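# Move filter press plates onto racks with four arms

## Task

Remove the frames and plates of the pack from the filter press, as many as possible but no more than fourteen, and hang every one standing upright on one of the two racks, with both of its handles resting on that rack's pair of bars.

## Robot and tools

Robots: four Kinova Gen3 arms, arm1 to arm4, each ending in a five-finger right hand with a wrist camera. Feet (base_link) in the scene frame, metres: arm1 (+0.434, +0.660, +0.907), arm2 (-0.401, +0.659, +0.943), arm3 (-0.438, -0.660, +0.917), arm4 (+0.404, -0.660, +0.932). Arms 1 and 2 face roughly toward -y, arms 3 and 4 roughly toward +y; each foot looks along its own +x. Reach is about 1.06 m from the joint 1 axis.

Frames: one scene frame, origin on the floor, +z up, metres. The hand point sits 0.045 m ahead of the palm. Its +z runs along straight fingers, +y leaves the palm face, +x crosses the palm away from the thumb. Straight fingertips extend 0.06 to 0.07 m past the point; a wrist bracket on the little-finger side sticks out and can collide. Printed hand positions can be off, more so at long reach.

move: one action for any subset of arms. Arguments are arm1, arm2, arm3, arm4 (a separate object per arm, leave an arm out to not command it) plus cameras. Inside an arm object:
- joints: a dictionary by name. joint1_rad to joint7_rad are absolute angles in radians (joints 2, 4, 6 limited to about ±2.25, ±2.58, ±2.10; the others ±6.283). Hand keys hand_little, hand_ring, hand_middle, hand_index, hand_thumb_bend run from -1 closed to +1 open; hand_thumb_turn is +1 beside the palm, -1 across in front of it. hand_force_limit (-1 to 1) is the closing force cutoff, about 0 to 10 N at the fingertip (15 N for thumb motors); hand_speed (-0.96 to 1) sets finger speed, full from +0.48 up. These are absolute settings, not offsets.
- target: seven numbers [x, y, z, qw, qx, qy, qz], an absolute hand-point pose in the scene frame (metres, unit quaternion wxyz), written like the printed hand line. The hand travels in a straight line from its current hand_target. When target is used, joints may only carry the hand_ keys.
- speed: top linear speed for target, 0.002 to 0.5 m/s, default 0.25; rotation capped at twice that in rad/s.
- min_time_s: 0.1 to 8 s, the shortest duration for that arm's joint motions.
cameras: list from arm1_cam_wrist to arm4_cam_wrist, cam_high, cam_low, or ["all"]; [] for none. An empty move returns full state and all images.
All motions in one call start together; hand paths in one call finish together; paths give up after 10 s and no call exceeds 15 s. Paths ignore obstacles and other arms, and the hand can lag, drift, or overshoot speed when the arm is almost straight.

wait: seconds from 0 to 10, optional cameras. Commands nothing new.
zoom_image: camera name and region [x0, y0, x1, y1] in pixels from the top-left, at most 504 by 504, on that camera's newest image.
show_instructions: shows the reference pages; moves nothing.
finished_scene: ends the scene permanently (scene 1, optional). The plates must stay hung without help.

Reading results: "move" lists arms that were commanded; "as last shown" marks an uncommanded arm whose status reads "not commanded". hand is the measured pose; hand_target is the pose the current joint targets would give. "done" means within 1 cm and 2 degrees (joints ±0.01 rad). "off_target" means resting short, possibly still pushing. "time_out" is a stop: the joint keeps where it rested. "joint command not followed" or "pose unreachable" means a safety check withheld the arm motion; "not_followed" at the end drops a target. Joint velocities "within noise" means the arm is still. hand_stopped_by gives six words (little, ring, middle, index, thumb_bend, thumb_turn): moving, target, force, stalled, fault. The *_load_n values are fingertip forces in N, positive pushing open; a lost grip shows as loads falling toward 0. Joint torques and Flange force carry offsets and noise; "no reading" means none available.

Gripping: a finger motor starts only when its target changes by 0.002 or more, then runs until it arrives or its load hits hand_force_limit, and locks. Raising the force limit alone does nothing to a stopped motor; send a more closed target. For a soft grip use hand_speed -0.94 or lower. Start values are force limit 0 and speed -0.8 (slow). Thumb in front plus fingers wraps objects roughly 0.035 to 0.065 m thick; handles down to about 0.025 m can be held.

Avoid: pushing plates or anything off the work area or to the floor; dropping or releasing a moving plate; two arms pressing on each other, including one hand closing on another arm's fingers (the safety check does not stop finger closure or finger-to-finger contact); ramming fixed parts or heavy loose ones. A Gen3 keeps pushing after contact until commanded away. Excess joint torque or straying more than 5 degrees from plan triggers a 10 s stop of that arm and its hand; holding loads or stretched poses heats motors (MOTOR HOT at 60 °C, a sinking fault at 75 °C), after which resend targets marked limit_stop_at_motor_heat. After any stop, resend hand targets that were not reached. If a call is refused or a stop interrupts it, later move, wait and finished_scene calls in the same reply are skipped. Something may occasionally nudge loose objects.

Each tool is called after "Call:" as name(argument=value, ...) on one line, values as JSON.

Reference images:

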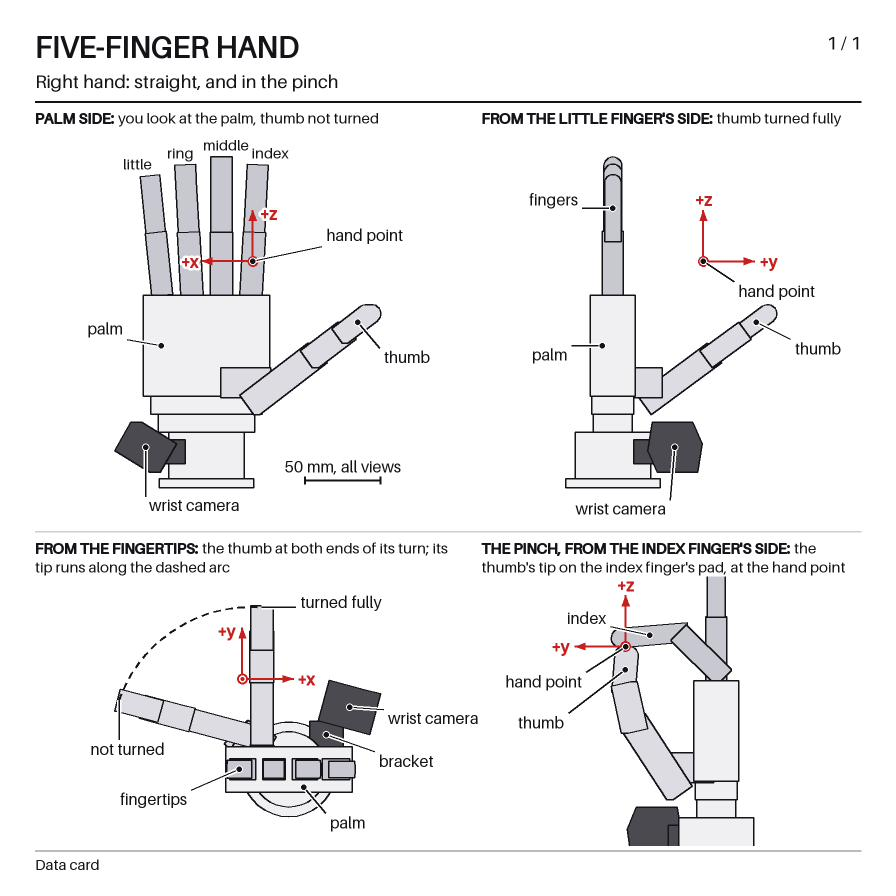

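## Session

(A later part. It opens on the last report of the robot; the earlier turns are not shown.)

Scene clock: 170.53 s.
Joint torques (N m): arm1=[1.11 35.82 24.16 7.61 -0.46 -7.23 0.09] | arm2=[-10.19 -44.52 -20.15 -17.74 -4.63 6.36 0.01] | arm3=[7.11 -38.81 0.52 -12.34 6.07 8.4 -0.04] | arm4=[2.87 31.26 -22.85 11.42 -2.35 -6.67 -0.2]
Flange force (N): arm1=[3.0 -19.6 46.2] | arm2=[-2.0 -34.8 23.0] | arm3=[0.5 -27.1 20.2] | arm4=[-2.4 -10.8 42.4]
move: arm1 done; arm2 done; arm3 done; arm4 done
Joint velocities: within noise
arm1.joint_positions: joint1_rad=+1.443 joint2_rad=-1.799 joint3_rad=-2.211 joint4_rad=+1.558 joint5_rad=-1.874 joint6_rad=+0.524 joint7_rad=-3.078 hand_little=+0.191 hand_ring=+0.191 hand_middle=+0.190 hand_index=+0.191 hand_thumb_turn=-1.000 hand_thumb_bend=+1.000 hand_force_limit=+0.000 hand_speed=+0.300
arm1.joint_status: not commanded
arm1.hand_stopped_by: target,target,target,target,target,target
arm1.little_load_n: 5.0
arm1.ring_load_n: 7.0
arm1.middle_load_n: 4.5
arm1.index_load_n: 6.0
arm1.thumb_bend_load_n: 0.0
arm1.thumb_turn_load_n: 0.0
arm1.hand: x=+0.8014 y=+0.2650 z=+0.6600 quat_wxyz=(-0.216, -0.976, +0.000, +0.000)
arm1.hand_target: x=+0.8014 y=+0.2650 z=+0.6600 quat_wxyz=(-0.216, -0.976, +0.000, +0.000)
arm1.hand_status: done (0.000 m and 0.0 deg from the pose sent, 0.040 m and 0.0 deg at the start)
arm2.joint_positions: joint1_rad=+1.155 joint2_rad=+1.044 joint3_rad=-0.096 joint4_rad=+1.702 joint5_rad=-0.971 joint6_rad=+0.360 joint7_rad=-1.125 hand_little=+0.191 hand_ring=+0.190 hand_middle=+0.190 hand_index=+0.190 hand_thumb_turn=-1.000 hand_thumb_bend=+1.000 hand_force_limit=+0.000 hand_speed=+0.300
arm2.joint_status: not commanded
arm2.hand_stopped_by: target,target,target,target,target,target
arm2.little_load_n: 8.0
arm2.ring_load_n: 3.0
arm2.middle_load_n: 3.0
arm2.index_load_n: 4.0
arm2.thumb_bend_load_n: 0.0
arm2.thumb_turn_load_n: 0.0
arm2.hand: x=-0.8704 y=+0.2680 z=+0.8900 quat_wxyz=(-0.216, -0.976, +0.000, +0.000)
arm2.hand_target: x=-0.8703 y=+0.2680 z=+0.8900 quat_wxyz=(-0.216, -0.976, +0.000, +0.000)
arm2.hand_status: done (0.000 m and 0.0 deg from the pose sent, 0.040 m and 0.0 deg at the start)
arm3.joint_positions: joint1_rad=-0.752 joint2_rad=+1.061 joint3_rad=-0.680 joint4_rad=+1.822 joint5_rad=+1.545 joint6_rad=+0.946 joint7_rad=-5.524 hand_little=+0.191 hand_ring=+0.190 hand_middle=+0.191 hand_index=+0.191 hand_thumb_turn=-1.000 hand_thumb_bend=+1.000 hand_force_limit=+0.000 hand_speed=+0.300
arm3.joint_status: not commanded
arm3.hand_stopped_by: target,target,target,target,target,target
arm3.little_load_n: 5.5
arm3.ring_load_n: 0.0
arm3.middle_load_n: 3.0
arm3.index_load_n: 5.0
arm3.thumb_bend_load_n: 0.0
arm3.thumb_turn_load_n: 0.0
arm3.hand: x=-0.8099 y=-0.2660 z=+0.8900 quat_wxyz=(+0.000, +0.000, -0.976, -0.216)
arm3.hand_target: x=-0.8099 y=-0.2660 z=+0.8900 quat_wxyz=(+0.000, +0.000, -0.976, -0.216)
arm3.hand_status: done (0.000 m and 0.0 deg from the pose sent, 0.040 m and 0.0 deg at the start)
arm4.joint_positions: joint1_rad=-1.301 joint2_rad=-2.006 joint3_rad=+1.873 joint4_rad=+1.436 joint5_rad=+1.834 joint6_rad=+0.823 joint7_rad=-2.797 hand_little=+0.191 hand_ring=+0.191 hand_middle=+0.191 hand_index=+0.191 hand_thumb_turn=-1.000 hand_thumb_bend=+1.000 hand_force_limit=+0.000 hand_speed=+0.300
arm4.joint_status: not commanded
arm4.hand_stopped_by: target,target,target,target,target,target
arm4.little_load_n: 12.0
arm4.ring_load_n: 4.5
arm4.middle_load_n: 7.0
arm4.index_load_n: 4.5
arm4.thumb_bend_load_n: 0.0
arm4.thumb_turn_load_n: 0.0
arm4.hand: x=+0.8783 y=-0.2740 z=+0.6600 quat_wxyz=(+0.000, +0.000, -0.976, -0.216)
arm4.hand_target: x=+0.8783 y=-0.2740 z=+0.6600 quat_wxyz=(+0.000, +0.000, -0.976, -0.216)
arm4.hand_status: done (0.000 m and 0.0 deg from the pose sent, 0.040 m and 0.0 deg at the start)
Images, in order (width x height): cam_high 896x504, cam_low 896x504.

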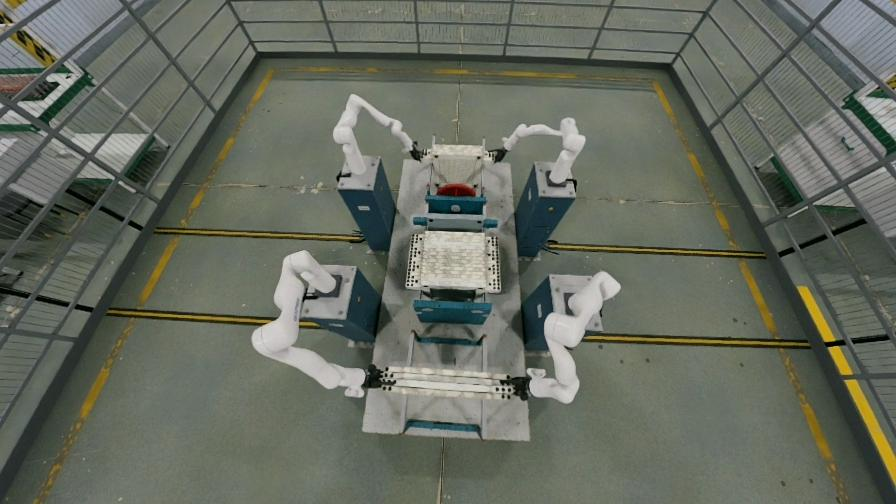

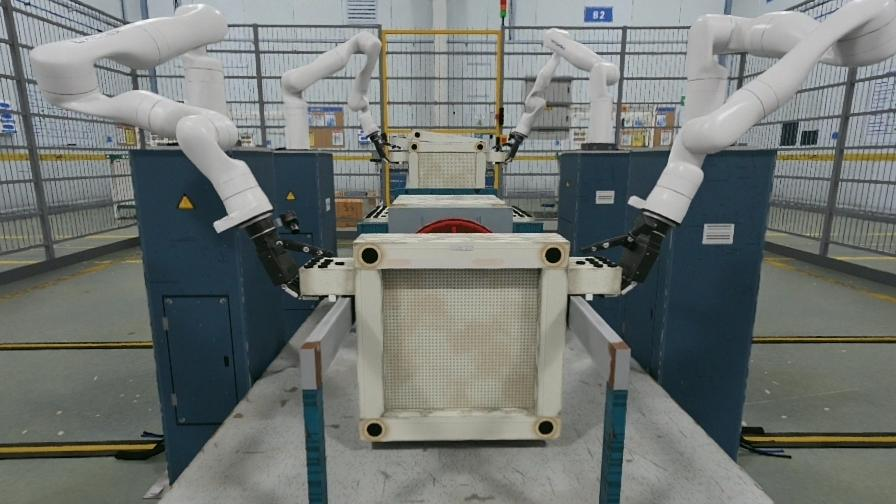

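Call:
move(cameras=["arm3_cam_wrist", "arm2_cam_wrist", "cam_high", "cam_low"])

Call:
zoom_image(camera="cam_high", region=[370, 350, 430, 400])

Call:
zoom_image(camera="cam_high", region=[470, 350, 530, 410])

Call:
zoom_image(camera="cam_low", region=[380, 120, 520, 200])

Scene clock: 173.17 s.
Joint torques (N m): arm1=[1.35 35.7 24.14 7.6 -0.48 -7.25 0.1] | arm2=[-10.17 -44.56 -19.92 -17.66 -4.61 6.32 -0.07] | arm3=[6.99 -38.76 0.55 -12.2 6.02 8.34 -0.06] | arm4=[2.81 31.22 -22.89 11.47 -2.37 -6.69 -0.22]
Flange force (N): arm1=[3.1 -19.9 45.7] | arm2=[-1.7 -35.2 23.5] | arm3=[0.8 -26.7 20.2] | arm4=[-2.5 -10.9 42.3]
Joint velocities: within noise
arm1.joint_positions: joint1_rad=+1.443 joint2_rad=-1.799 joint3_rad=-2.211 joint4_rad=+1.558 joint5_rad=-1.874 joint6_rad=+0.524 joint7_rad=-3.078 hand_little=+0.191 hand_ring=+0.191 hand_middle=+0.190 hand_index=+0.191 hand_thumb_turn=-1.000 hand_thumb_bend=+1.000 hand_force_limit=+0.000 hand_speed=+0.300
arm1.joint_status: not commanded
arm1.hand_stopped_by: target,target,target,target,target,target
arm1.little_load_n: 5.0
arm1.ring_load_n: 6.5
arm1.middle_load_n: 5.0
arm1.index_load_n: 6.5
arm1.thumb_bend_load_n: 0.0
arm1.thumb_turn_load_n: 0.0
arm1.hand: x=+0.8014 y=+0.2650 z=+0.6600 quat_wxyz=(-0.216, -0.976, +0.000, +0.000) (m; scene frame)
arm1.hand_target: x=+0.8014 y=+0.2650 z=+0.6600 quat_wxyz=(-0.216, -0.976, +0.000, +0.000) (m; scene frame)
arm1.hand_status: done (0.000 m and 0.0 deg from the pose sent, 0.040 m and 0.0 deg at the start)
arm2.joint_positions: joint1_rad=+1.155 joint2_rad=+1.044 joint3_rad=-0.096 joint4_rad=+1.702 joint5_rad=-0.971 joint6_rad=+0.360 joint7_rad=-1.125 hand_little=+0.191 hand_ring=+0.190 hand_middle=+0.190 hand_index=+0.190 hand_thumb_turn=-1.000 hand_thumb_bend=+1.000 hand_force_limit=+0.000 hand_speed=+0.300
arm2.joint_status: not commanded
arm2.hand_stopped_by: target,target,target,target,target,target
arm2.little_load_n: 8.0
arm2.ring_load_n: 3.0
arm2.middle_load_n: 3.5
arm2.index_load_n: 4.0
arm2.thumb_bend_load_n: 0.0
arm2.thumb_turn_load_n: 0.0
arm2.hand: x=-0.8703 y=+0.2680 z=+0.8900 quat_wxyz=(-0.216, -0.976, +0.000, +0.000) (m; scene frame)
arm2.hand_target: x=-0.8703 y=+0.2680 z=+0.8900 quat_wxyz=(-0.216, -0.976, +0.000, +0.000) (m; scene frame)
arm2.hand_status: done (0.000 m and 0.0 deg from the pose sent, 0.040 m and 0.0 deg at the start)
arm3.joint_positions: joint1_rad=-0.752 joint2_rad=+1.061 joint3_rad=-0.680 joint4_rad=+1.823 joint5_rad=+1.545 joint6_rad=+0.946 joint7_rad=-5.524 hand_little=+0.191 hand_ring=+0.190 hand_middle=+0.191 hand_index=+0.191 hand_thumb_turn=-1.000 hand_thumb_bend=+1.000 hand_force_limit=+0.000 hand_speed=+0.300
arm3.joint_status: not commanded
arm3.hand_stopped_by: target,target,target,target,target,target
arm3.little_load_n: 5.5
arm3.ring_load_n: 0.0
arm3.middle_load_n: 3.0
arm3.index_load_n: 5.0
arm3.thumb_bend_load_n: 0.0
arm3.thumb_turn_load_n: 0.0
arm3.hand: x=-0.8099 y=-0.2660 z=+0.8900 quat_wxyz=(+0.000, +0.000, -0.976, -0.216) (m; scene frame)
arm3.hand_target: x=-0.8099 y=-0.2660 z=+0.8900 quat_wxyz=(+0.000, +0.000, -0.976, -0.216) (m; scene frame)
arm3.hand_status: done (0.000 m and 0.0 deg from the pose sent, 0.040 m and 0.0 deg at the start)
arm4.joint_positions: joint1_rad=-1.301 joint2_rad=-2.006 joint3_rad=+1.873 joint4_rad=+1.436 joint5_rad=+1.834 joint6_rad=+0.823 joint7_rad=-2.797 hand_little=+0.191 hand_ring=+0.191 hand_middle=+0.191 hand_index=+0.191 hand_thumb_turn=-1.000 hand_thumb_bend=+1.000 hand_force_limit=+0.000 hand_speed=+0.300
arm4.joint_status: not commanded
arm4.hand_stopped_by: target,target,target,target,target,target
arm4.little_load_n: 12.5
arm4.ring_load_n: 5.0
arm4.middle_load_n: 7.0
arm4.index_load_n: 5.0
arm4.thumb_bend_load_n: 0.0
arm4.thumb_turn_load_n: 0.0
arm4.hand: x=+0.8783 y=-0.2740 z=+0.6600 quat_wxyz=(+0.000, +0.000, -0.976, -0.216) (m; scene frame)
arm4.hand_target: x=+0.8783 y=-0.2740 z=+0.6600 quat_wxyz=(+0.000, +0.000, -0.976, -0.216) (m; scene frame)
arm4.hand_status: done (0.000 m and 0.0 deg from the pose sent, 0.040 m and 0.0 deg at the start)
pictures: arm2_cam_wrist, arm3_cam_wrist, cam_high, cam_low
Images, in order (width x height): arm2_cam_wrist 672x504, arm3_cam_wrist 672x504, cam_high 896x504, cam_low 896x504.

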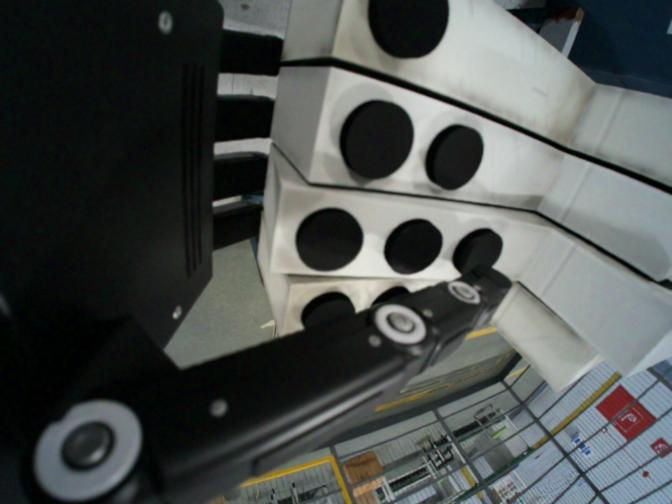

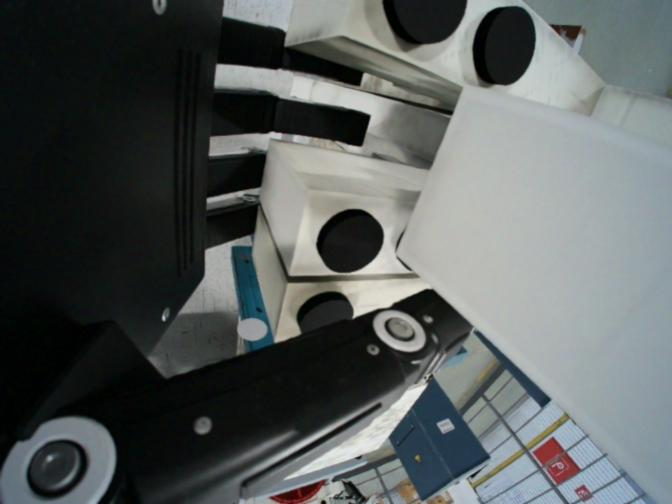

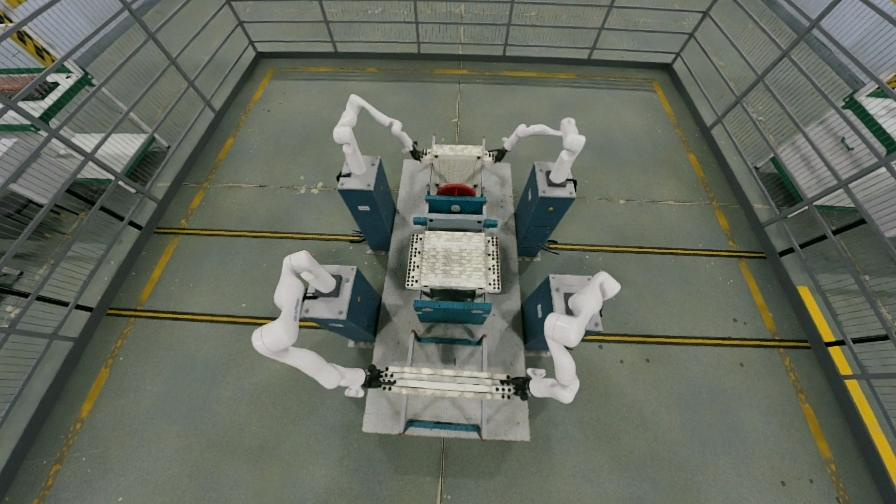

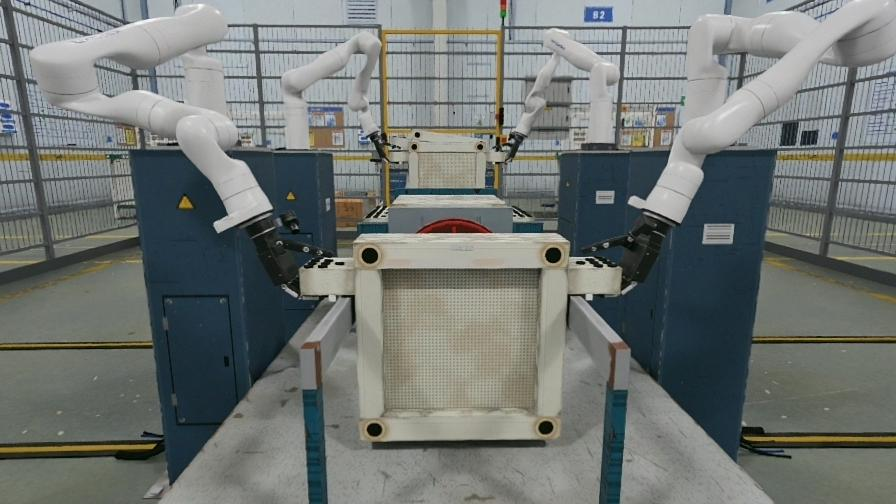

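Scaled by 8.400 from the camera's image (finer frame: 1280x720).

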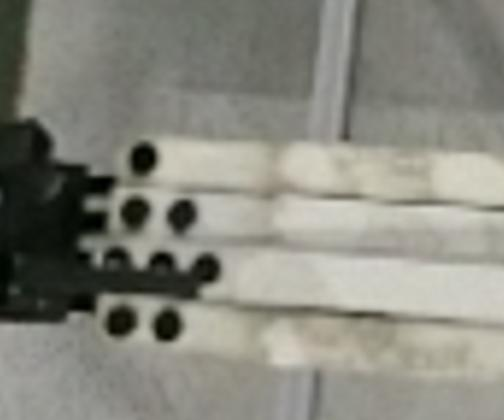

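Scaled by 8.400 from the camera's image (finer frame: 1280x720).

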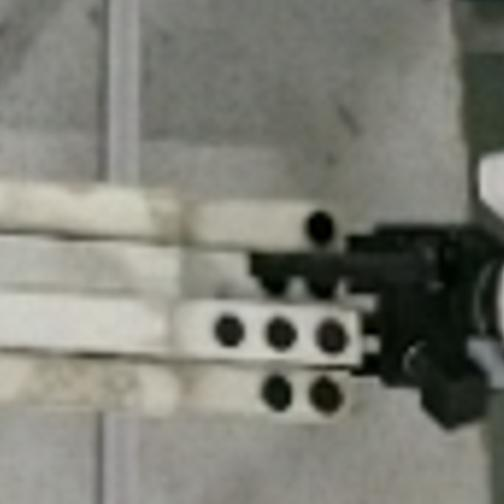

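Scaled by 3.600 from the camera's image (finer frame: 1280x720).

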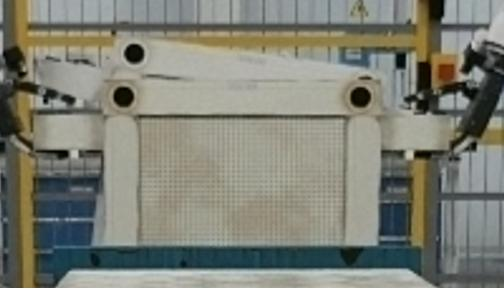

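Call:
move(arm2={"target": [-0.8703, 0.268, 0.975, 0.2164, 0.9763, 0, 0], "speed": 0.06}, arm3={"target": [-0.8099, -0.266, 0.975, 0, 0, 0.9763, 0.2164], "speed": 0.06}, cameras=["arm3_cam_wrist", "arm2_cam_wrist", "cam_high", "cam_low"])

Call:
zoom_image(camera="cam_high", region=[370, 350, 430, 400])

Call:
zoom_image(camera="cam_high", region=[470, 350, 530, 410])

Call:
zoom_image(camera="cam_low", region=[380, 100, 520, 180])

Scene clock: 177.70 s.
Joint torques (N m): arm1=[1.23 35.68 24.21 7.53 -0.49 -7.26 0.08] | arm2=[-9.33 -47.38 -15.49 -21.79 -7.19 4.3 0.01] | arm3=[9.5 -44.87 0.76 -18.42 9.96 9.06 -0.21] | arm4=[2.78 31.2 -22.87 11.47 -2.36 -6.68 -0.23]
Flange force (N): arm1=[2.9 -19.8 45.6] | arm2=[-0.3 -36.7 30.8] | arm3=[0.0 -38.2 29.5] | arm4=[-2.6 -11.0 42.3]
move: arm2 done; arm3 done
Joint velocities: within noise
arm1, arm4: as last shown
arm1.ring_load_n: 7.0
arm1.middle_load_n: 4.5
arm2.joint_positions: joint1_rad=+1.069 joint2_rad=+0.863 joint3_rad=+0.036 joint4_rad=+1.725 joint5_rad=-0.886 joint6_rad=+0.527 joint7_rad=-1.289 hand_little=+0.191 hand_ring=+0.190 hand_middle=+0.191 hand_index=+0.190 hand_thumb_turn=-1.000 hand_thumb_bend=+1.000 hand_force_limit=+0.000 hand_speed=+0.300
arm2.joint_status: not commanded
arm2.hand_stopped_by: target,target,target,target,target,target
arm2.little_load_n: 7.5
arm2.ring_load_n: 3.5
arm2.middle_load_n: 5.5
arm2.index_load_n: 4.0
arm2.thumb_bend_load_n: 0.0
arm2.thumb_turn_load_n: 0.0
arm2.hand: x=-0.8703 y=+0.2680 z=+0.9750 quat_wxyz=(-0.216, -0.976, +0.000, +0.000)
arm2.hand_target: x=-0.8703 y=+0.2680 z=+0.9750 quat_wxyz=(-0.216, -0.976, +0.000, +0.000)
arm2.hand_status: done (0.000 m and 0.0 deg from the pose sent, 0.085 m and 0.0 deg at the start)
arm3.joint_positions: joint1_rad=-0.701 joint2_rad=+0.890 joint3_rad=-0.769 joint4_rad=+1.823 joint5_rad=+1.349 joint6_rad=+1.003 joint7_rad=-5.344 hand_little=+0.191 hand_ring=+0.191 hand_middle=+0.191 hand_index=+0.191 hand_thumb_turn=-1.000 hand_thumb_bend=+1.000 hand_force_limit=+0.000 hand_speed=+0.300
arm3.joint_status: not commanded
arm3.hand_stopped_by: target,target,target,target,target,target
arm3.little_load_n: 6.0
arm3.ring_load_n: 5.5
arm3.middle_load_n: 3.0
arm3.index_load_n: 5.0
arm3.thumb_bend_load_n: 0.0
arm3.thumb_turn_load_n: 0.0
arm3.hand: x=-0.8099 y=-0.2660 z=+0.9750 quat_wxyz=(+0.000, +0.000, -0.976, -0.216)
arm3.hand_target: x=-0.8099 y=-0.2660 z=+0.9750 quat_wxyz=(+0.000, +0.000, -0.976, -0.216)
arm3.hand_status: done (0.000 m and 0.0 deg from the pose sent, 0.085 m and 0.0 deg at the start)
arm4.ring_load_n: 4.5
pictures: arm2_cam_wrist, arm3_cam_wrist, cam_high, cam_low
Images, in order (width x height): arm2_cam_wrist 672x504, arm3_cam_wrist 672x504, cam_high 896x504, cam_low 896x504.

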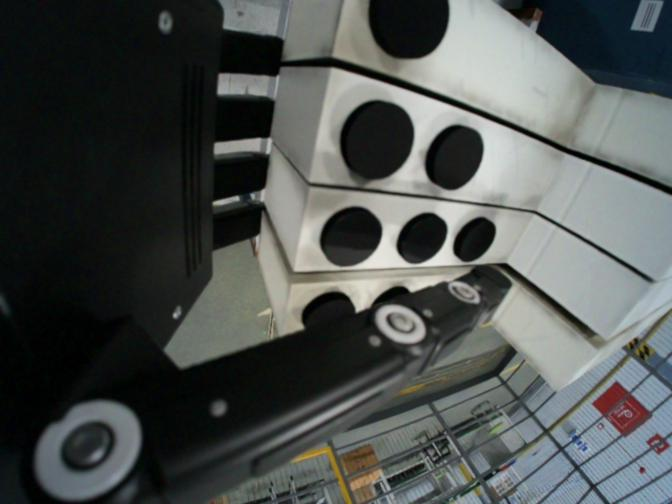

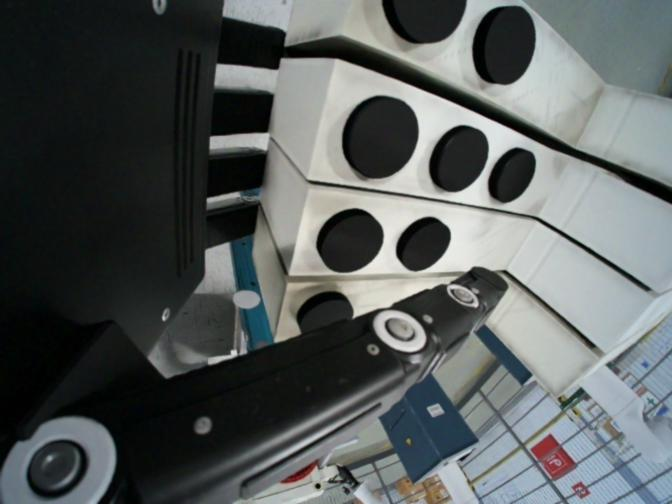

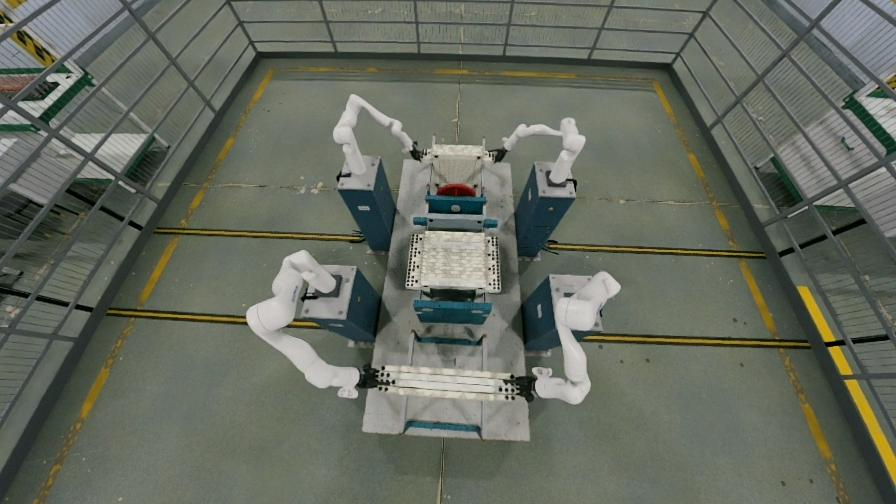

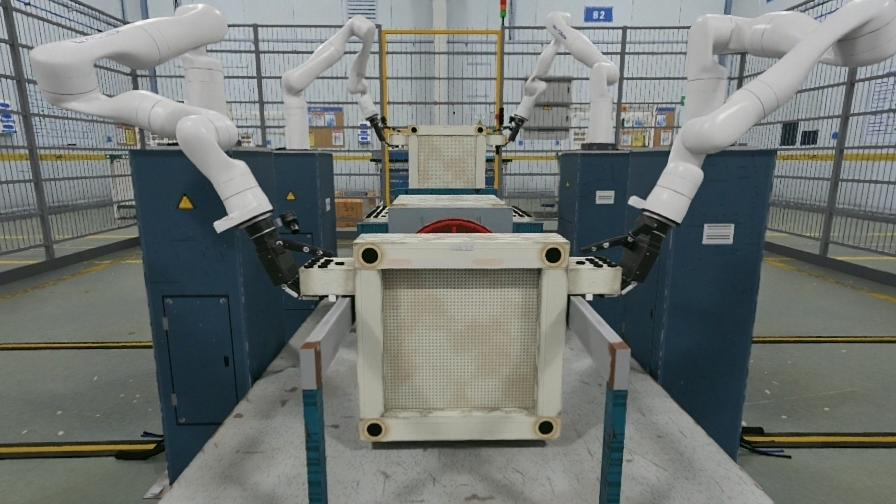

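Scaled by 8.400 from the camera's image (finer frame: 1280x720).

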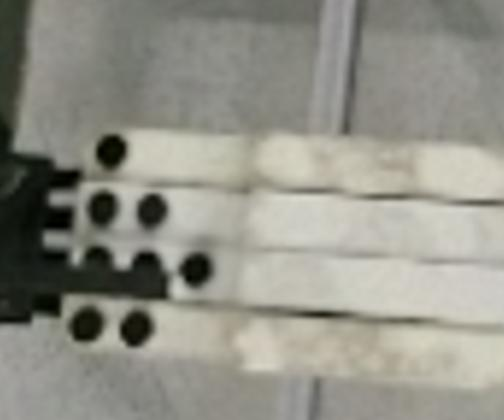

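Scaled by 8.400 from the camera's image (finer frame: 1280x720).

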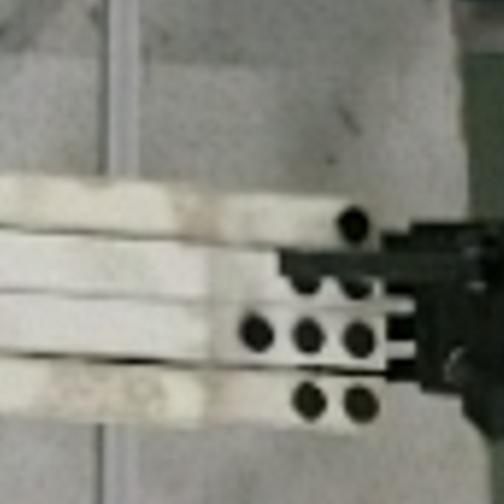

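Scaled by 3.600 from the camera's image (finer frame: 1280x720).

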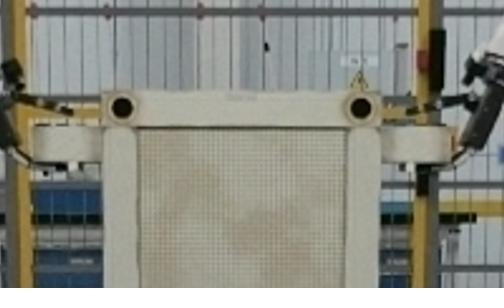

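Call:
move(arm1={"target": [0.8014, 0.265, 0.648, 0.2164, 0.9763, 0, 0], "speed": 0.02}, arm4={"target": [0.8783, -0.274, 0.648, 0, 0, 0.9763, 0.2164], "speed": 0.02}, arm2={"target": [-0.8703, 0.272, 0.973, 0.2164, 0.9763, 0, 0], "speed": 0.02}, arm3={"target": [-0.8099, -0.262, 0.973, 0, 0, 0.9763, 0.2164], "speed": 0.02}, cameras=["cam_high", "cam_low"])

Call:
zoom_image(camera="cam_low", region=[310, 270, 370, 320])

Call:
zoom_image(camera="cam_low", region=[560, 270, 620, 320])

Scene clock: 181.37 s.
Joint torques (N m): arm1=[2.44 19.18 7.22 3.26 -0.33 -0.84 0.02] | arm2=[-9.36 -47.16 -15.74 -21.61 -7.14 4.55 0] | arm3=[9.51 -45.12 0.77 -18.64 10 8.99 -0.25] | arm4=[1.18 15.96 -6.21 3.82 -0.44 -1.08 -0.11]
Flange force (N): arm1=[3.4 -4.0 3.4] | arm2=[0.0 -36.9 30.7] | arm3=[-0.1 -38.1 29.2] | arm4=[-3.3 4.4 0.6]
move: arm1 done; arm2 done; arm3 done; arm4 done
Joint velocities: within noise
arm1.joint_positions: joint1_rad=+1.447 joint2_rad=-1.821 joint3_rad=-2.219 joint4_rad=+1.534 joint5_rad=-1.880 joint6_rad=+0.512 joint7_rad=-3.088 hand_little=+0.190 hand_ring=+0.190 hand_middle=+0.190 hand_index=+0.190 hand_thumb_turn=-1.000 hand_thumb_bend=+1.000 hand_force_limit=+0.000 hand_speed=+0.300
arm1.joint_status: not commanded
arm1.hand_stopped_by: target,target,target,target,target,target
arm1.little_load_n: 0.0
arm1.ring_load_n: 0.5
arm1.middle_load_n: 0.0
arm1.index_load_n: 0.0
arm1.thumb_bend_load_n: 0.0
arm1.thumb_turn_load_n: 0.0
arm1.hand: x=+0.8014 y=+0.2650 z=+0.6480 quat_wxyz=(-0.216, -0.976, +0.000, +0.000)
arm1.hand_target: x=+0.8014 y=+0.2650 z=+0.6480 quat_wxyz=(-0.216, -0.976, +0.000, +0.000)
arm1.hand_status: done (0.000 m and 0.0 deg from the pose sent, 0.012 m and 0.0 deg at the start)
arm2.joint_positions: joint1_rad=+1.079 joint2_rad=+0.864 joint3_rad=+0.030 joint4_rad=+1.731 joint5_rad=-0.889 joint6_rad=+0.522 joint7_rad=-1.276 hand_little=+0.191 hand_ring=+0.190 hand_middle=+0.191 hand_index=+0.190 hand_thumb_turn=-1.000 hand_thumb_bend=+1.000 hand_force_limit=+0.000 hand_speed=+0.300
arm2.joint_status: not commanded
arm2.hand_stopped_by: target,target,target,target,target,target
arm2.little_load_n: 7.5
arm2.ring_load_n: 3.0
arm2.middle_load_n: 5.5
arm2.index_load_n: 4.0
arm2.thumb_bend_load_n: 0.0
arm2.thumb_turn_load_n: -0.5
arm2.hand: x=-0.8703 y=+0.2720 z=+0.9730 quat_wxyz=(-0.216, -0.976, +0.000, +0.000)
arm2.hand_target: x=-0.8703 y=+0.2720 z=+0.9730 quat_wxyz=(-0.216, -0.976, +0.000, +0.000)
arm2.hand_status: done (0.000 m and 0.0 deg from the pose sent, 0.004 m and 0.0 deg at the start)
arm3.joint_positions: joint1_rad=-0.696 joint2_rad=+0.896 joint3_rad=-0.766 joint4_rad=+1.817 joint5_rad=+1.354 joint6_rad=+0.999 joint7_rad=-5.337 hand_little=+0.191 hand_ring=+0.191 hand_middle=+0.191 hand_index=+0.191 hand_thumb_turn=-1.000 hand_thumb_bend=+1.000 hand_force_limit=+0.000 hand_speed=+0.300
arm3.joint_status: not commanded
arm3.hand_stopped_by: target,target,target,target,target,target
arm3.little_load_n: 6.0
arm3.ring_load_n: 6.0
arm3.middle_load_n: 3.0
arm3.index_load_n: 5.0
arm3.thumb_bend_load_n: 0.0
arm3.thumb_turn_load_n: 0.0
arm3.hand: x=-0.8099 y=-0.2620 z=+0.9730 quat_wxyz=(+0.000, +0.000, -0.976, -0.216)
arm3.hand_target: x=-0.8099 y=-0.2620 z=+0.9730 quat_wxyz=(+0.000, +0.000, -0.976, -0.216)
arm3.hand_status: done (0.000 m and 0.0 deg from the pose sent, 0.004 m and 0.0 deg at the start)
arm4.joint_positions: joint1_rad=-1.306 joint2_rad=-2.025 joint3_rad=+1.879 joint4_rad=+1.408 joint5_rad=+1.836 joint6_rad=+0.809 joint7_rad=-2.778 hand_little=+0.190 hand_ring=+0.190 hand_middle=+0.190 hand_index=+0.190 hand_thumb_turn=-1.000 hand_thumb_bend=+1.000 hand_force_limit=+0.000 hand_speed=+0.300
arm4.joint_status: not commanded
arm4.hand_stopped_by: target,target,target,target,target,target
arm4.little_load_n: 0.0
arm4.ring_load_n: 0.0
arm4.middle_load_n: 0.0
arm4.index_load_n: 0.0
arm4.thumb_bend_load_n: 0.0
arm4.thumb_turn_load_n: 0.0
arm4.hand: x=+0.8783 y=-0.2740 z=+0.6480 quat_wxyz=(+0.000, +0.000, -0.976, -0.216)
arm4.hand_target: x=+0.8783 y=-0.2740 z=+0.6480 quat_wxyz=(+0.000, +0.000, -0.976, -0.216)
arm4.hand_status: done (0.000 m and 0.0 deg from the pose sent, 0.012 m and 0.0 deg at the start)
Images, in order (width x height): cam_high 896x504, cam_low 896x504.

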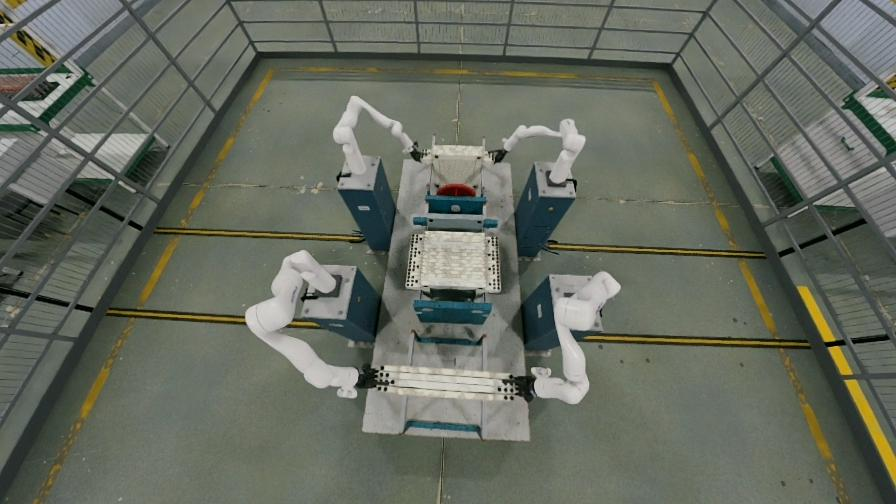

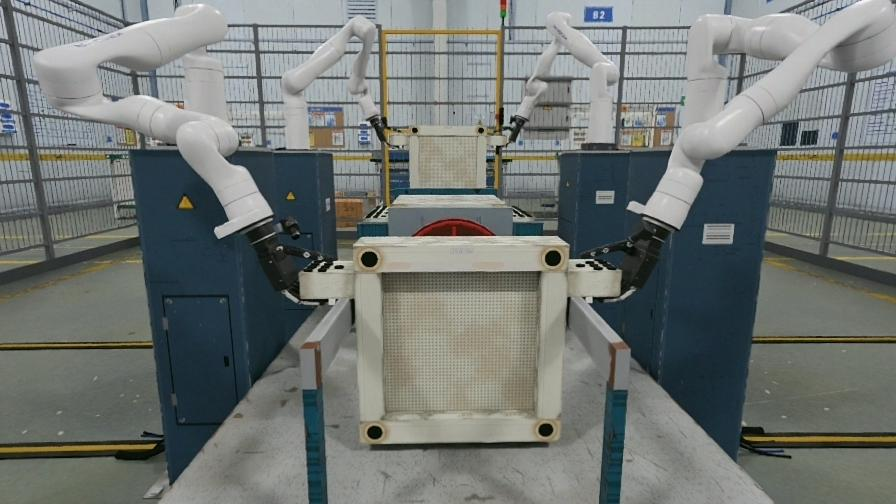

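Scaled by 8.400 from the camera's image (finer frame: 1280x720).

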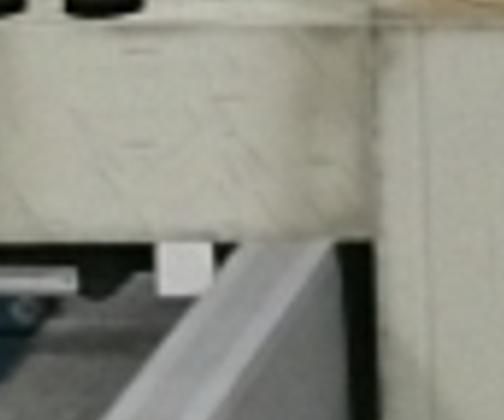

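Scaled by 8.400 from the camera's image (finer frame: 1280x720).

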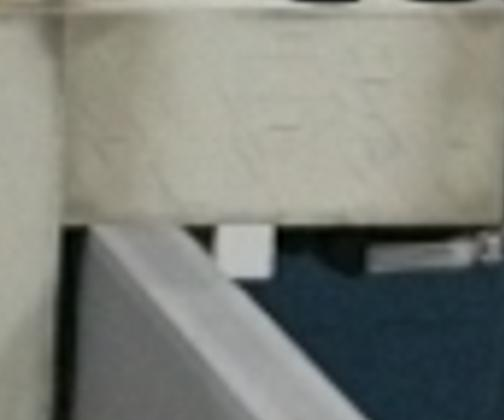

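Call:
move(arm1={"target": [0.8014, 0.267, 0.645, 0.2164, 0.9763, 0, 0], "speed": 0.05, "joints": {"hand_index": 1.0, "hand_middle": 1.0, "hand_ring": 1.0, "hand_little": 1.0}}, arm4={"target": [0.8783, -0.276, 0.645, 0, 0, 0.9763, 0.2164], "speed": 0.05, "joints": {"hand_index": 1.0, "hand_middle": 1.0, "hand_ring": 1.0, "hand_little": 1.0}}, arm2={"target": [-0.8703, 0.272, 0.937, 0.2164, 0.9763, 0, 0], "speed": 0.03}, arm3={"target": [-0.8099, -0.262, 0.937, 0, 0, 0.9763, 0.2164], "speed": 0.03}, cameras=["arm1_cam_wrist", "arm4_cam_wrist", "cam_low"])

Call:
zoom_image(camera="cam_low", region=[380, 110, 520, 190])

Scene clock: 184.57 s.
Joint torques (N m): arm1=[2.38 19.09 7.26 3.34 -0.35 -0.85 0.06] | arm2=[-8.47 -47.29 -16.37 -19.66 -5.81 5.28 0.01] | arm3=[8.69 -45.66 0.44 -17.01 8.82 9.51 -0.24] | arm4=[1.15 15.95 -6.16 3.8 -0.43 -1.06 -0.09]
Flange force (N): arm1=[4.0 -3.9 3.6] | arm2=[-0.6 -34.8 31.7] | arm3=[0.3 -35.9 30.0] | arm4=[-3.1 4.3 0.5]
move: arm1 done; arm2 done; arm3 done; arm4 done
Joint velocities: within noise
arm1.joint_positions: joint1_rad=+1.444 joint2_rad=-1.825 joint3_rad=-2.223 joint4_rad=+1.530 joint5_rad=-1.883 joint6_rad=+0.508 joint7_rad=-3.092 hand_little=+1.000 hand_ring=+1.000 hand_middle=+1.000 hand_index=+1.000 hand_thumb_turn=-1.000 hand_thumb_bend=+1.000 hand_force_limit=+0.000 hand_speed=+0.300
arm1.joint_status: all done
arm1.hand_stopped_by: target,target,target,target,target,target
arm1.little_load_n: 0.0
arm1.ring_load_n: 0.0
arm1.middle_load_n: 0.0
arm1.index_load_n: 0.0
arm1.thumb_bend_load_n: 0.0
arm1.thumb_turn_load_n: 0.0
arm1.hand: x=+0.8014 y=+0.2670 z=+0.6450 quat_wxyz=(-0.216, -0.976, +0.000, +0.000)
arm1.hand_target: x=+0.8014 y=+0.2670 z=+0.6450 quat_wxyz=(-0.216, -0.976, +0.000, +0.000)
arm1.hand_status: done (0.000 m and 0.0 deg from the pose sent, 0.004 m and 0.0 deg at the start)
arm2.joint_positions: joint1_rad=+1.116 joint2_rad=+0.939 joint3_rad=-0.025 joint4_rad=+1.728 joint5_rad=-0.929 joint6_rad=+0.449 joint7_rad=-1.204 hand_little=+0.191 hand_ring=+0.190 hand_middle=+0.191 hand_index=+0.190 hand_thumb_turn=-1.000 hand_thumb_bend=+1.000 hand_force_limit=+0.000 hand_speed=+0.300
arm2.joint_status: not commanded
arm2.hand_stopped_by: target,target,target,target,target,target
arm2.little_load_n: 7.5
arm2.ring_load_n: 3.0
arm2.middle_load_n: 5.5
arm2.index_load_n: 4.0
arm2.thumb_bend_load_n: 0.0
arm2.thumb_turn_load_n: 0.0
arm2.hand: x=-0.8704 y=+0.2720 z=+0.9370 quat_wxyz=(-0.216, -0.976, +0.000, +0.000)
arm2.hand_target: x=-0.8703 y=+0.2720 z=+0.9370 quat_wxyz=(-0.216, -0.976, +0.000, +0.000)
arm2.hand_status: done (0.000 m and 0.0 deg from the pose sent, 0.036 m and 0.0 deg at the start)
arm3.joint_positions: joint1_rad=-0.719 joint2_rad=+0.966 joint3_rad=-0.726 joint4_rad=+1.823 joint5_rad=+1.437 joint6_rad=+0.971 joint7_rad=-5.417 hand_little=+0.191 hand_ring=+0.191 hand_middle=+0.191 hand_index=+0.191 hand_thumb_turn=-1.000 hand_thumb_bend=+1.000 hand_force_limit=+0.000 hand_speed=+0.300
arm3.joint_status: not commanded
arm3.hand_stopped_by: target,target,target,target,target,target
arm3.little_load_n: 5.5
arm3.ring_load_n: 5.5
arm3.middle_load_n: 3.0
arm3.index_load_n: 5.0
arm3.thumb_bend_load_n: 0.0
arm3.thumb_turn_load_n: -0.5
arm3.hand: x=-0.8099 y=-0.2620 z=+0.9370 quat_wxyz=(+0.000, +0.000, -0.976, -0.216)
arm3.hand_target: x=-0.8099 y=-0.2620 z=+0.9370 quat_wxyz=(+0.000, +0.000, -0.976, -0.216)
arm3.hand_status: done (0.000 m and 0.0 deg from the pose sent, 0.036 m and 0.0 deg at the start)
arm4.joint_positions: joint1_rad=-1.303 joint2_rad=-2.029 joint3_rad=+1.883 joint4_rad=+1.404 joint5_rad=+1.836 joint6_rad=+0.805 joint7_rad=-2.771 hand_little=+1.000 hand_ring=+1.000 hand_middle=+1.000 hand_index=+1.000 hand_thumb_turn=-1.000 hand_thumb_bend=+1.000 hand_force_limit=+0.000 hand_speed=+0.300
arm4.joint_status: all done
arm4.hand_stopped_by: target,target,target,target,target,target
arm4.little_load_n: 0.0
arm4.ring_load_n: 0.0
arm4.middle_load_n: 0.0
arm4.index_load_n: 0.0
arm4.thumb_bend_load_n: 0.0
arm4.thumb_turn_load_n: 0.0
arm4.hand: x=+0.8783 y=-0.2760 z=+0.6450 quat_wxyz=(+0.000, +0.000, -0.976, -0.216)
arm4.hand_target: x=+0.8783 y=-0.2760 z=+0.6450 quat_wxyz=(+0.000, +0.000, -0.976, -0.216)
arm4.hand_status: done (0.000 m and 0.0 deg from the pose sent, 0.004 m and 0.0 deg at the start)
Images, in order (width x height): arm1_cam_wrist 672x504, arm4_cam_wrist 672x504, cam_low 896x504.

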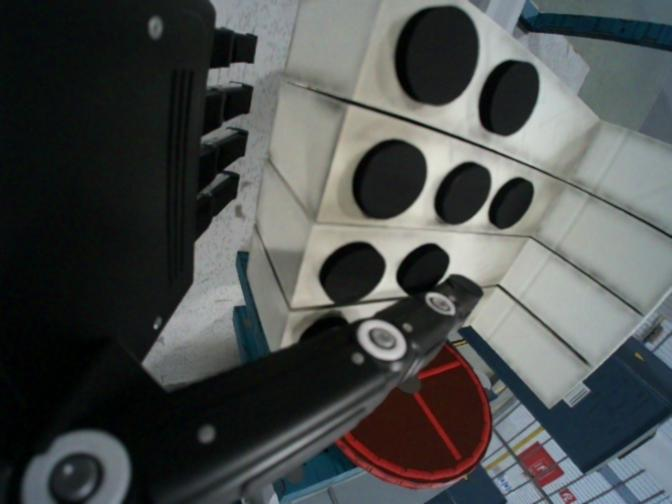

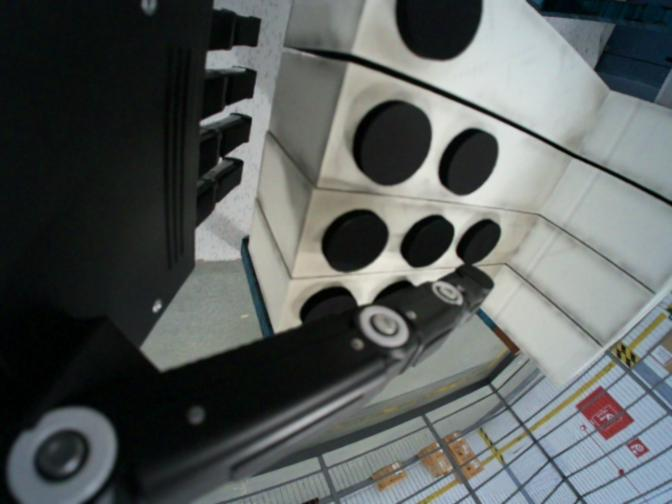

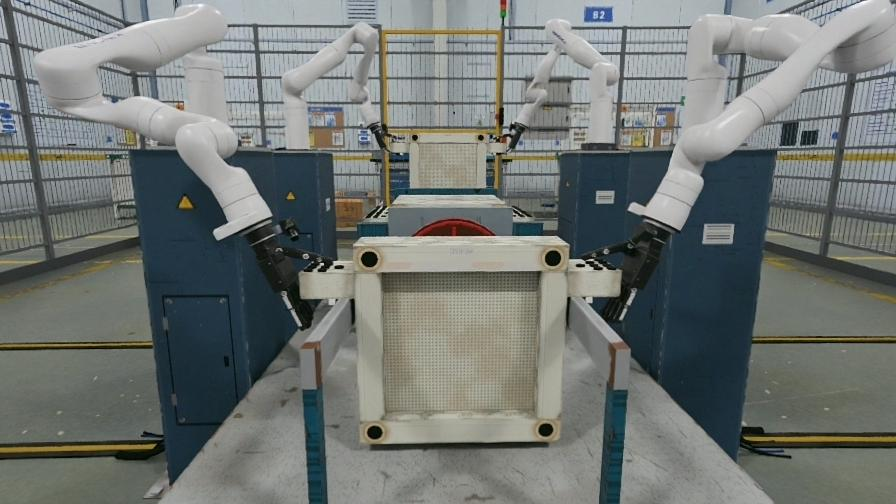

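Scaled by 3.600 from the camera's image (finer frame: 1280x720).

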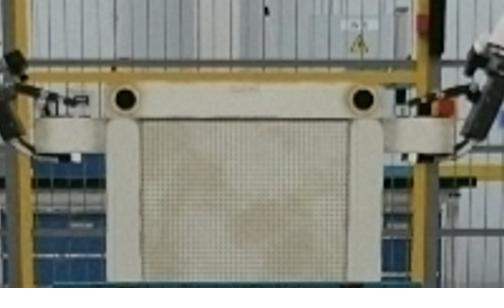

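Call:
move(arm1={"target": [0.8014, 0.291, 0.645, 0.2164, 0.9763, 0, 0], "speed": 0.08}, arm4={"target": [0.8783, -0.302, 0.645, 0, 0, 0.9763, 0.2164], "speed": 0.08}, arm2={"target": [-0.8703, 0.272, 0.90, 0.2164, 0.9763, 0, 0], "speed": 0.12}, arm3={"target": [-0.8099, -0.262, 0.90, 0, 0, 0.9763, 0.2164], "speed": 0.12}, cameras=["arm1_cam_wrist", "arm4_cam_wrist", "cam_low"])

Scene clock: 186.20 s.
Joint torques (N m): arm1=[2.42 18.91 7.16 3.38 -0.38 -0.86 0.05] | arm2=[-8.2 -47.33 -18.16 -17.98 -4.89 6.05 -0.11] | arm3=[8.44 -46.46 0.79 -15.88 8.07 10.21 -0.1] | arm4=[1.13 15.58 -6.13 3.89 -0.46 -1.04 -0.11]
Flange force (N): arm1=[3.1 -4.2 3.5] | arm2=[-2.0 -33.9 31.4] | arm3=[0.4 -35.4 30.0] | arm4=[-3.4 4.1 0.4]
move: arm1 done; arm2 done; arm3 done; arm4 done
Joint velocities: within noise
arm1.joint_positions: joint1_rad=+1.390 joint2_rad=-1.817 joint3_rad=-2.245 joint4_rad=+1.566 joint5_rad=-1.894 joint6_rad=+0.496 joint7_rad=-3.107 hand_little=+1.000 hand_ring=+1.000 hand_middle=+1.000 hand_index=+1.000 hand_thumb_turn=-1.000 hand_thumb_bend=+1.000 hand_force_limit=+0.000 hand_speed=+0.300
arm1.joint_status: not commanded
arm1.hand_stopped_by: target,target,target,target,target,target
arm1.little_load_n: 0.0
arm1.ring_load_n: 0.0
arm1.middle_load_n: 0.0
arm1.index_load_n: 0.0
arm1.thumb_bend_load_n: 0.0
arm1.thumb_turn_load_n: 0.0
arm1.hand: x=+0.8014 y=+0.2910 z=+0.6450 quat_wxyz=(-0.216, -0.976, +0.000, +0.000)
arm1.hand_target: x=+0.8014 y=+0.2910 z=+0.6450 quat_wxyz=(-0.216, -0.976, +0.000, +0.000)
arm1.hand_status: done (0.000 m and 0.0 deg from the pose sent, 0.024 m and 0.0 deg at the start)
arm2.joint_positions: joint1_rad=+1.154 joint2_rad=+1.020 joint3_rad=-0.083 joint4_rad=+1.714 joint5_rad=-0.964 joint6_rad=+0.378 joint7_rad=-1.133 hand_little=+0.191 hand_ring=+0.190 hand_middle=+0.191 hand_index=+0.190 hand_thumb_turn=-1.000 hand_thumb_bend=+1.000 hand_force_limit=+0.000 hand_speed=+0.300
arm2.joint_status: not commanded
arm2.hand_stopped_by: target,target,target,target,target,target
arm2.little_load_n: 8.0
arm2.ring_load_n: 3.0
arm2.middle_load_n: 5.5
arm2.index_load_n: 4.0
arm2.thumb_bend_load_n: 0.0
arm2.thumb_turn_load_n: 0.0
arm2.hand: x=-0.8704 y=+0.2720 z=+0.9001 quat_wxyz=(-0.216, -0.976, +0.000, +0.000)
arm2.hand_target: x=-0.8703 y=+0.2720 z=+0.9000 quat_wxyz=(-0.216, -0.976, +0.000, +0.000)
arm2.hand_status: done (0.000 m and 0.0 deg from the pose sent, 0.037 m and 0.0 deg at the start)
arm3.joint_positions: joint1_rad=-0.741 joint2_rad=+1.041 joint3_rad=-0.688 joint4_rad=+1.819 joint5_rad=+1.521 joint6_rad=+0.948 joint7_rad=-5.493 hand_little=+0.191 hand_ring=+0.191 hand_middle=+0.191 hand_index=+0.191 hand_thumb_turn=-1.000 hand_thumb_bend=+1.000 hand_force_limit=+0.000 hand_speed=+0.300
arm3.joint_status: not commanded
arm3.hand_stopped_by: target,target,target,target,target,target
arm3.little_load_n: 5.0
arm3.ring_load_n: 5.5
arm3.middle_load_n: 3.0
arm3.index_load_n: 6.0
arm3.thumb_bend_load_n: 0.0
arm3.thumb_turn_load_n: 0.0
arm3.hand: x=-0.8100 y=-0.2620 z=+0.9000 quat_wxyz=(+0.000, +0.000, -0.976, -0.216)
arm3.hand_target: x=-0.8099 y=-0.2620 z=+0.9000 quat_wxyz=(+0.000, +0.000, -0.976, -0.216)
arm3.hand_status: done (0.000 m and 0.0 deg from the pose sent, 0.037 m and 0.0 deg at the start)
arm4.joint_positions: joint1_rad=-1.238 joint2_rad=-2.025 joint3_rad=+1.905 joint4_rad=+1.440 joint5_rad=+1.832 joint6_rad=+0.803 joint7_rad=-2.742 hand_little=+1.000 hand_ring=+1.000 hand_middle=+1.000 hand_index=+1.000 hand_thumb_turn=-1.000 hand_thumb_bend=+1.000 hand_force_limit=+0.000 hand_speed=+0.300
arm4.joint_status: not commanded
arm4.hand_stopped_by: target,target,target,target,target,target
arm4.little_load_n: 0.0
arm4.ring_load_n: 0.0
arm4.middle_load_n: 0.0
arm4.index_load_n: 0.5
arm4.thumb_bend_load_n: 0.0
arm4.thumb_turn_load_n: 0.0
arm4.hand: x=+0.8783 y=-0.3020 z=+0.6450 quat_wxyz=(+0.000, +0.000, -0.976, -0.216)
arm4.hand_target: x=+0.8783 y=-0.3020 z=+0.6450 quat_wxyz=(+0.000, +0.000, -0.976, -0.216)
arm4.hand_status: done (0.000 m and 0.0 deg from the pose sent, 0.026 m and 0.0 deg at the start)
Images, in order (width x height): arm1_cam_wrist 672x504, arm4_cam_wrist 672x504, cam_low 896x504.

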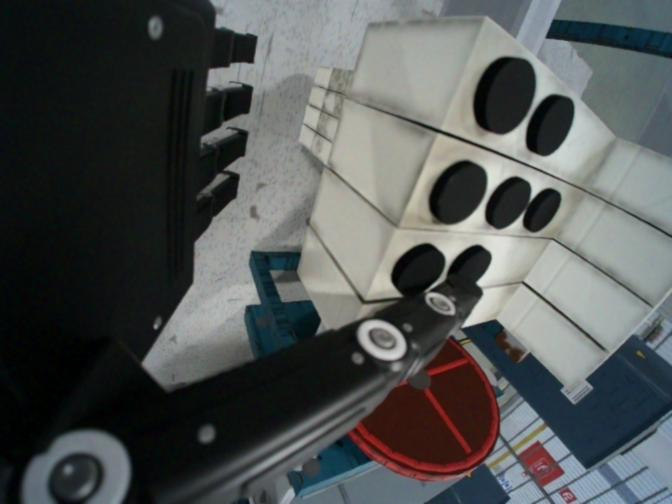

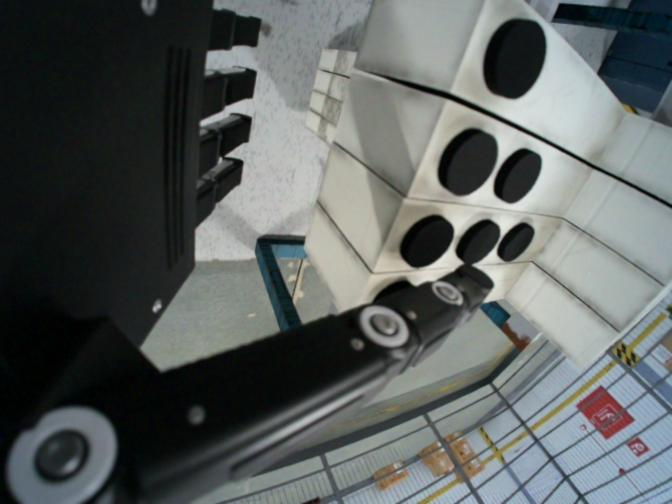

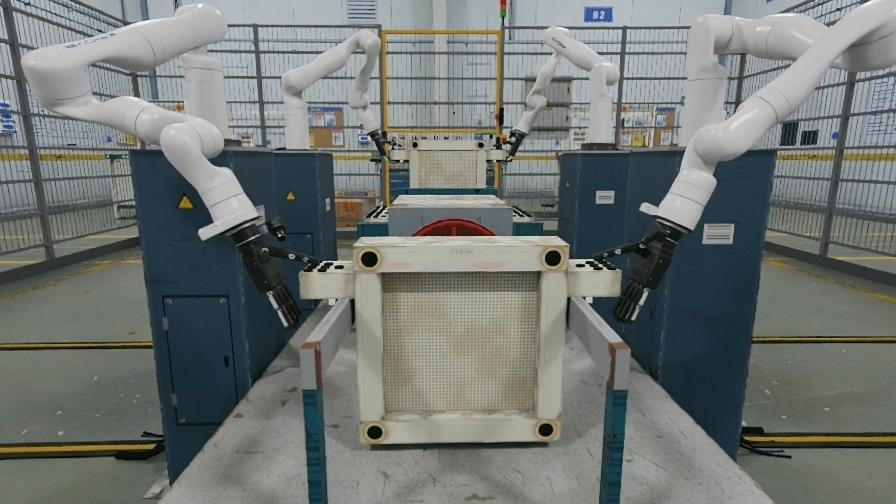

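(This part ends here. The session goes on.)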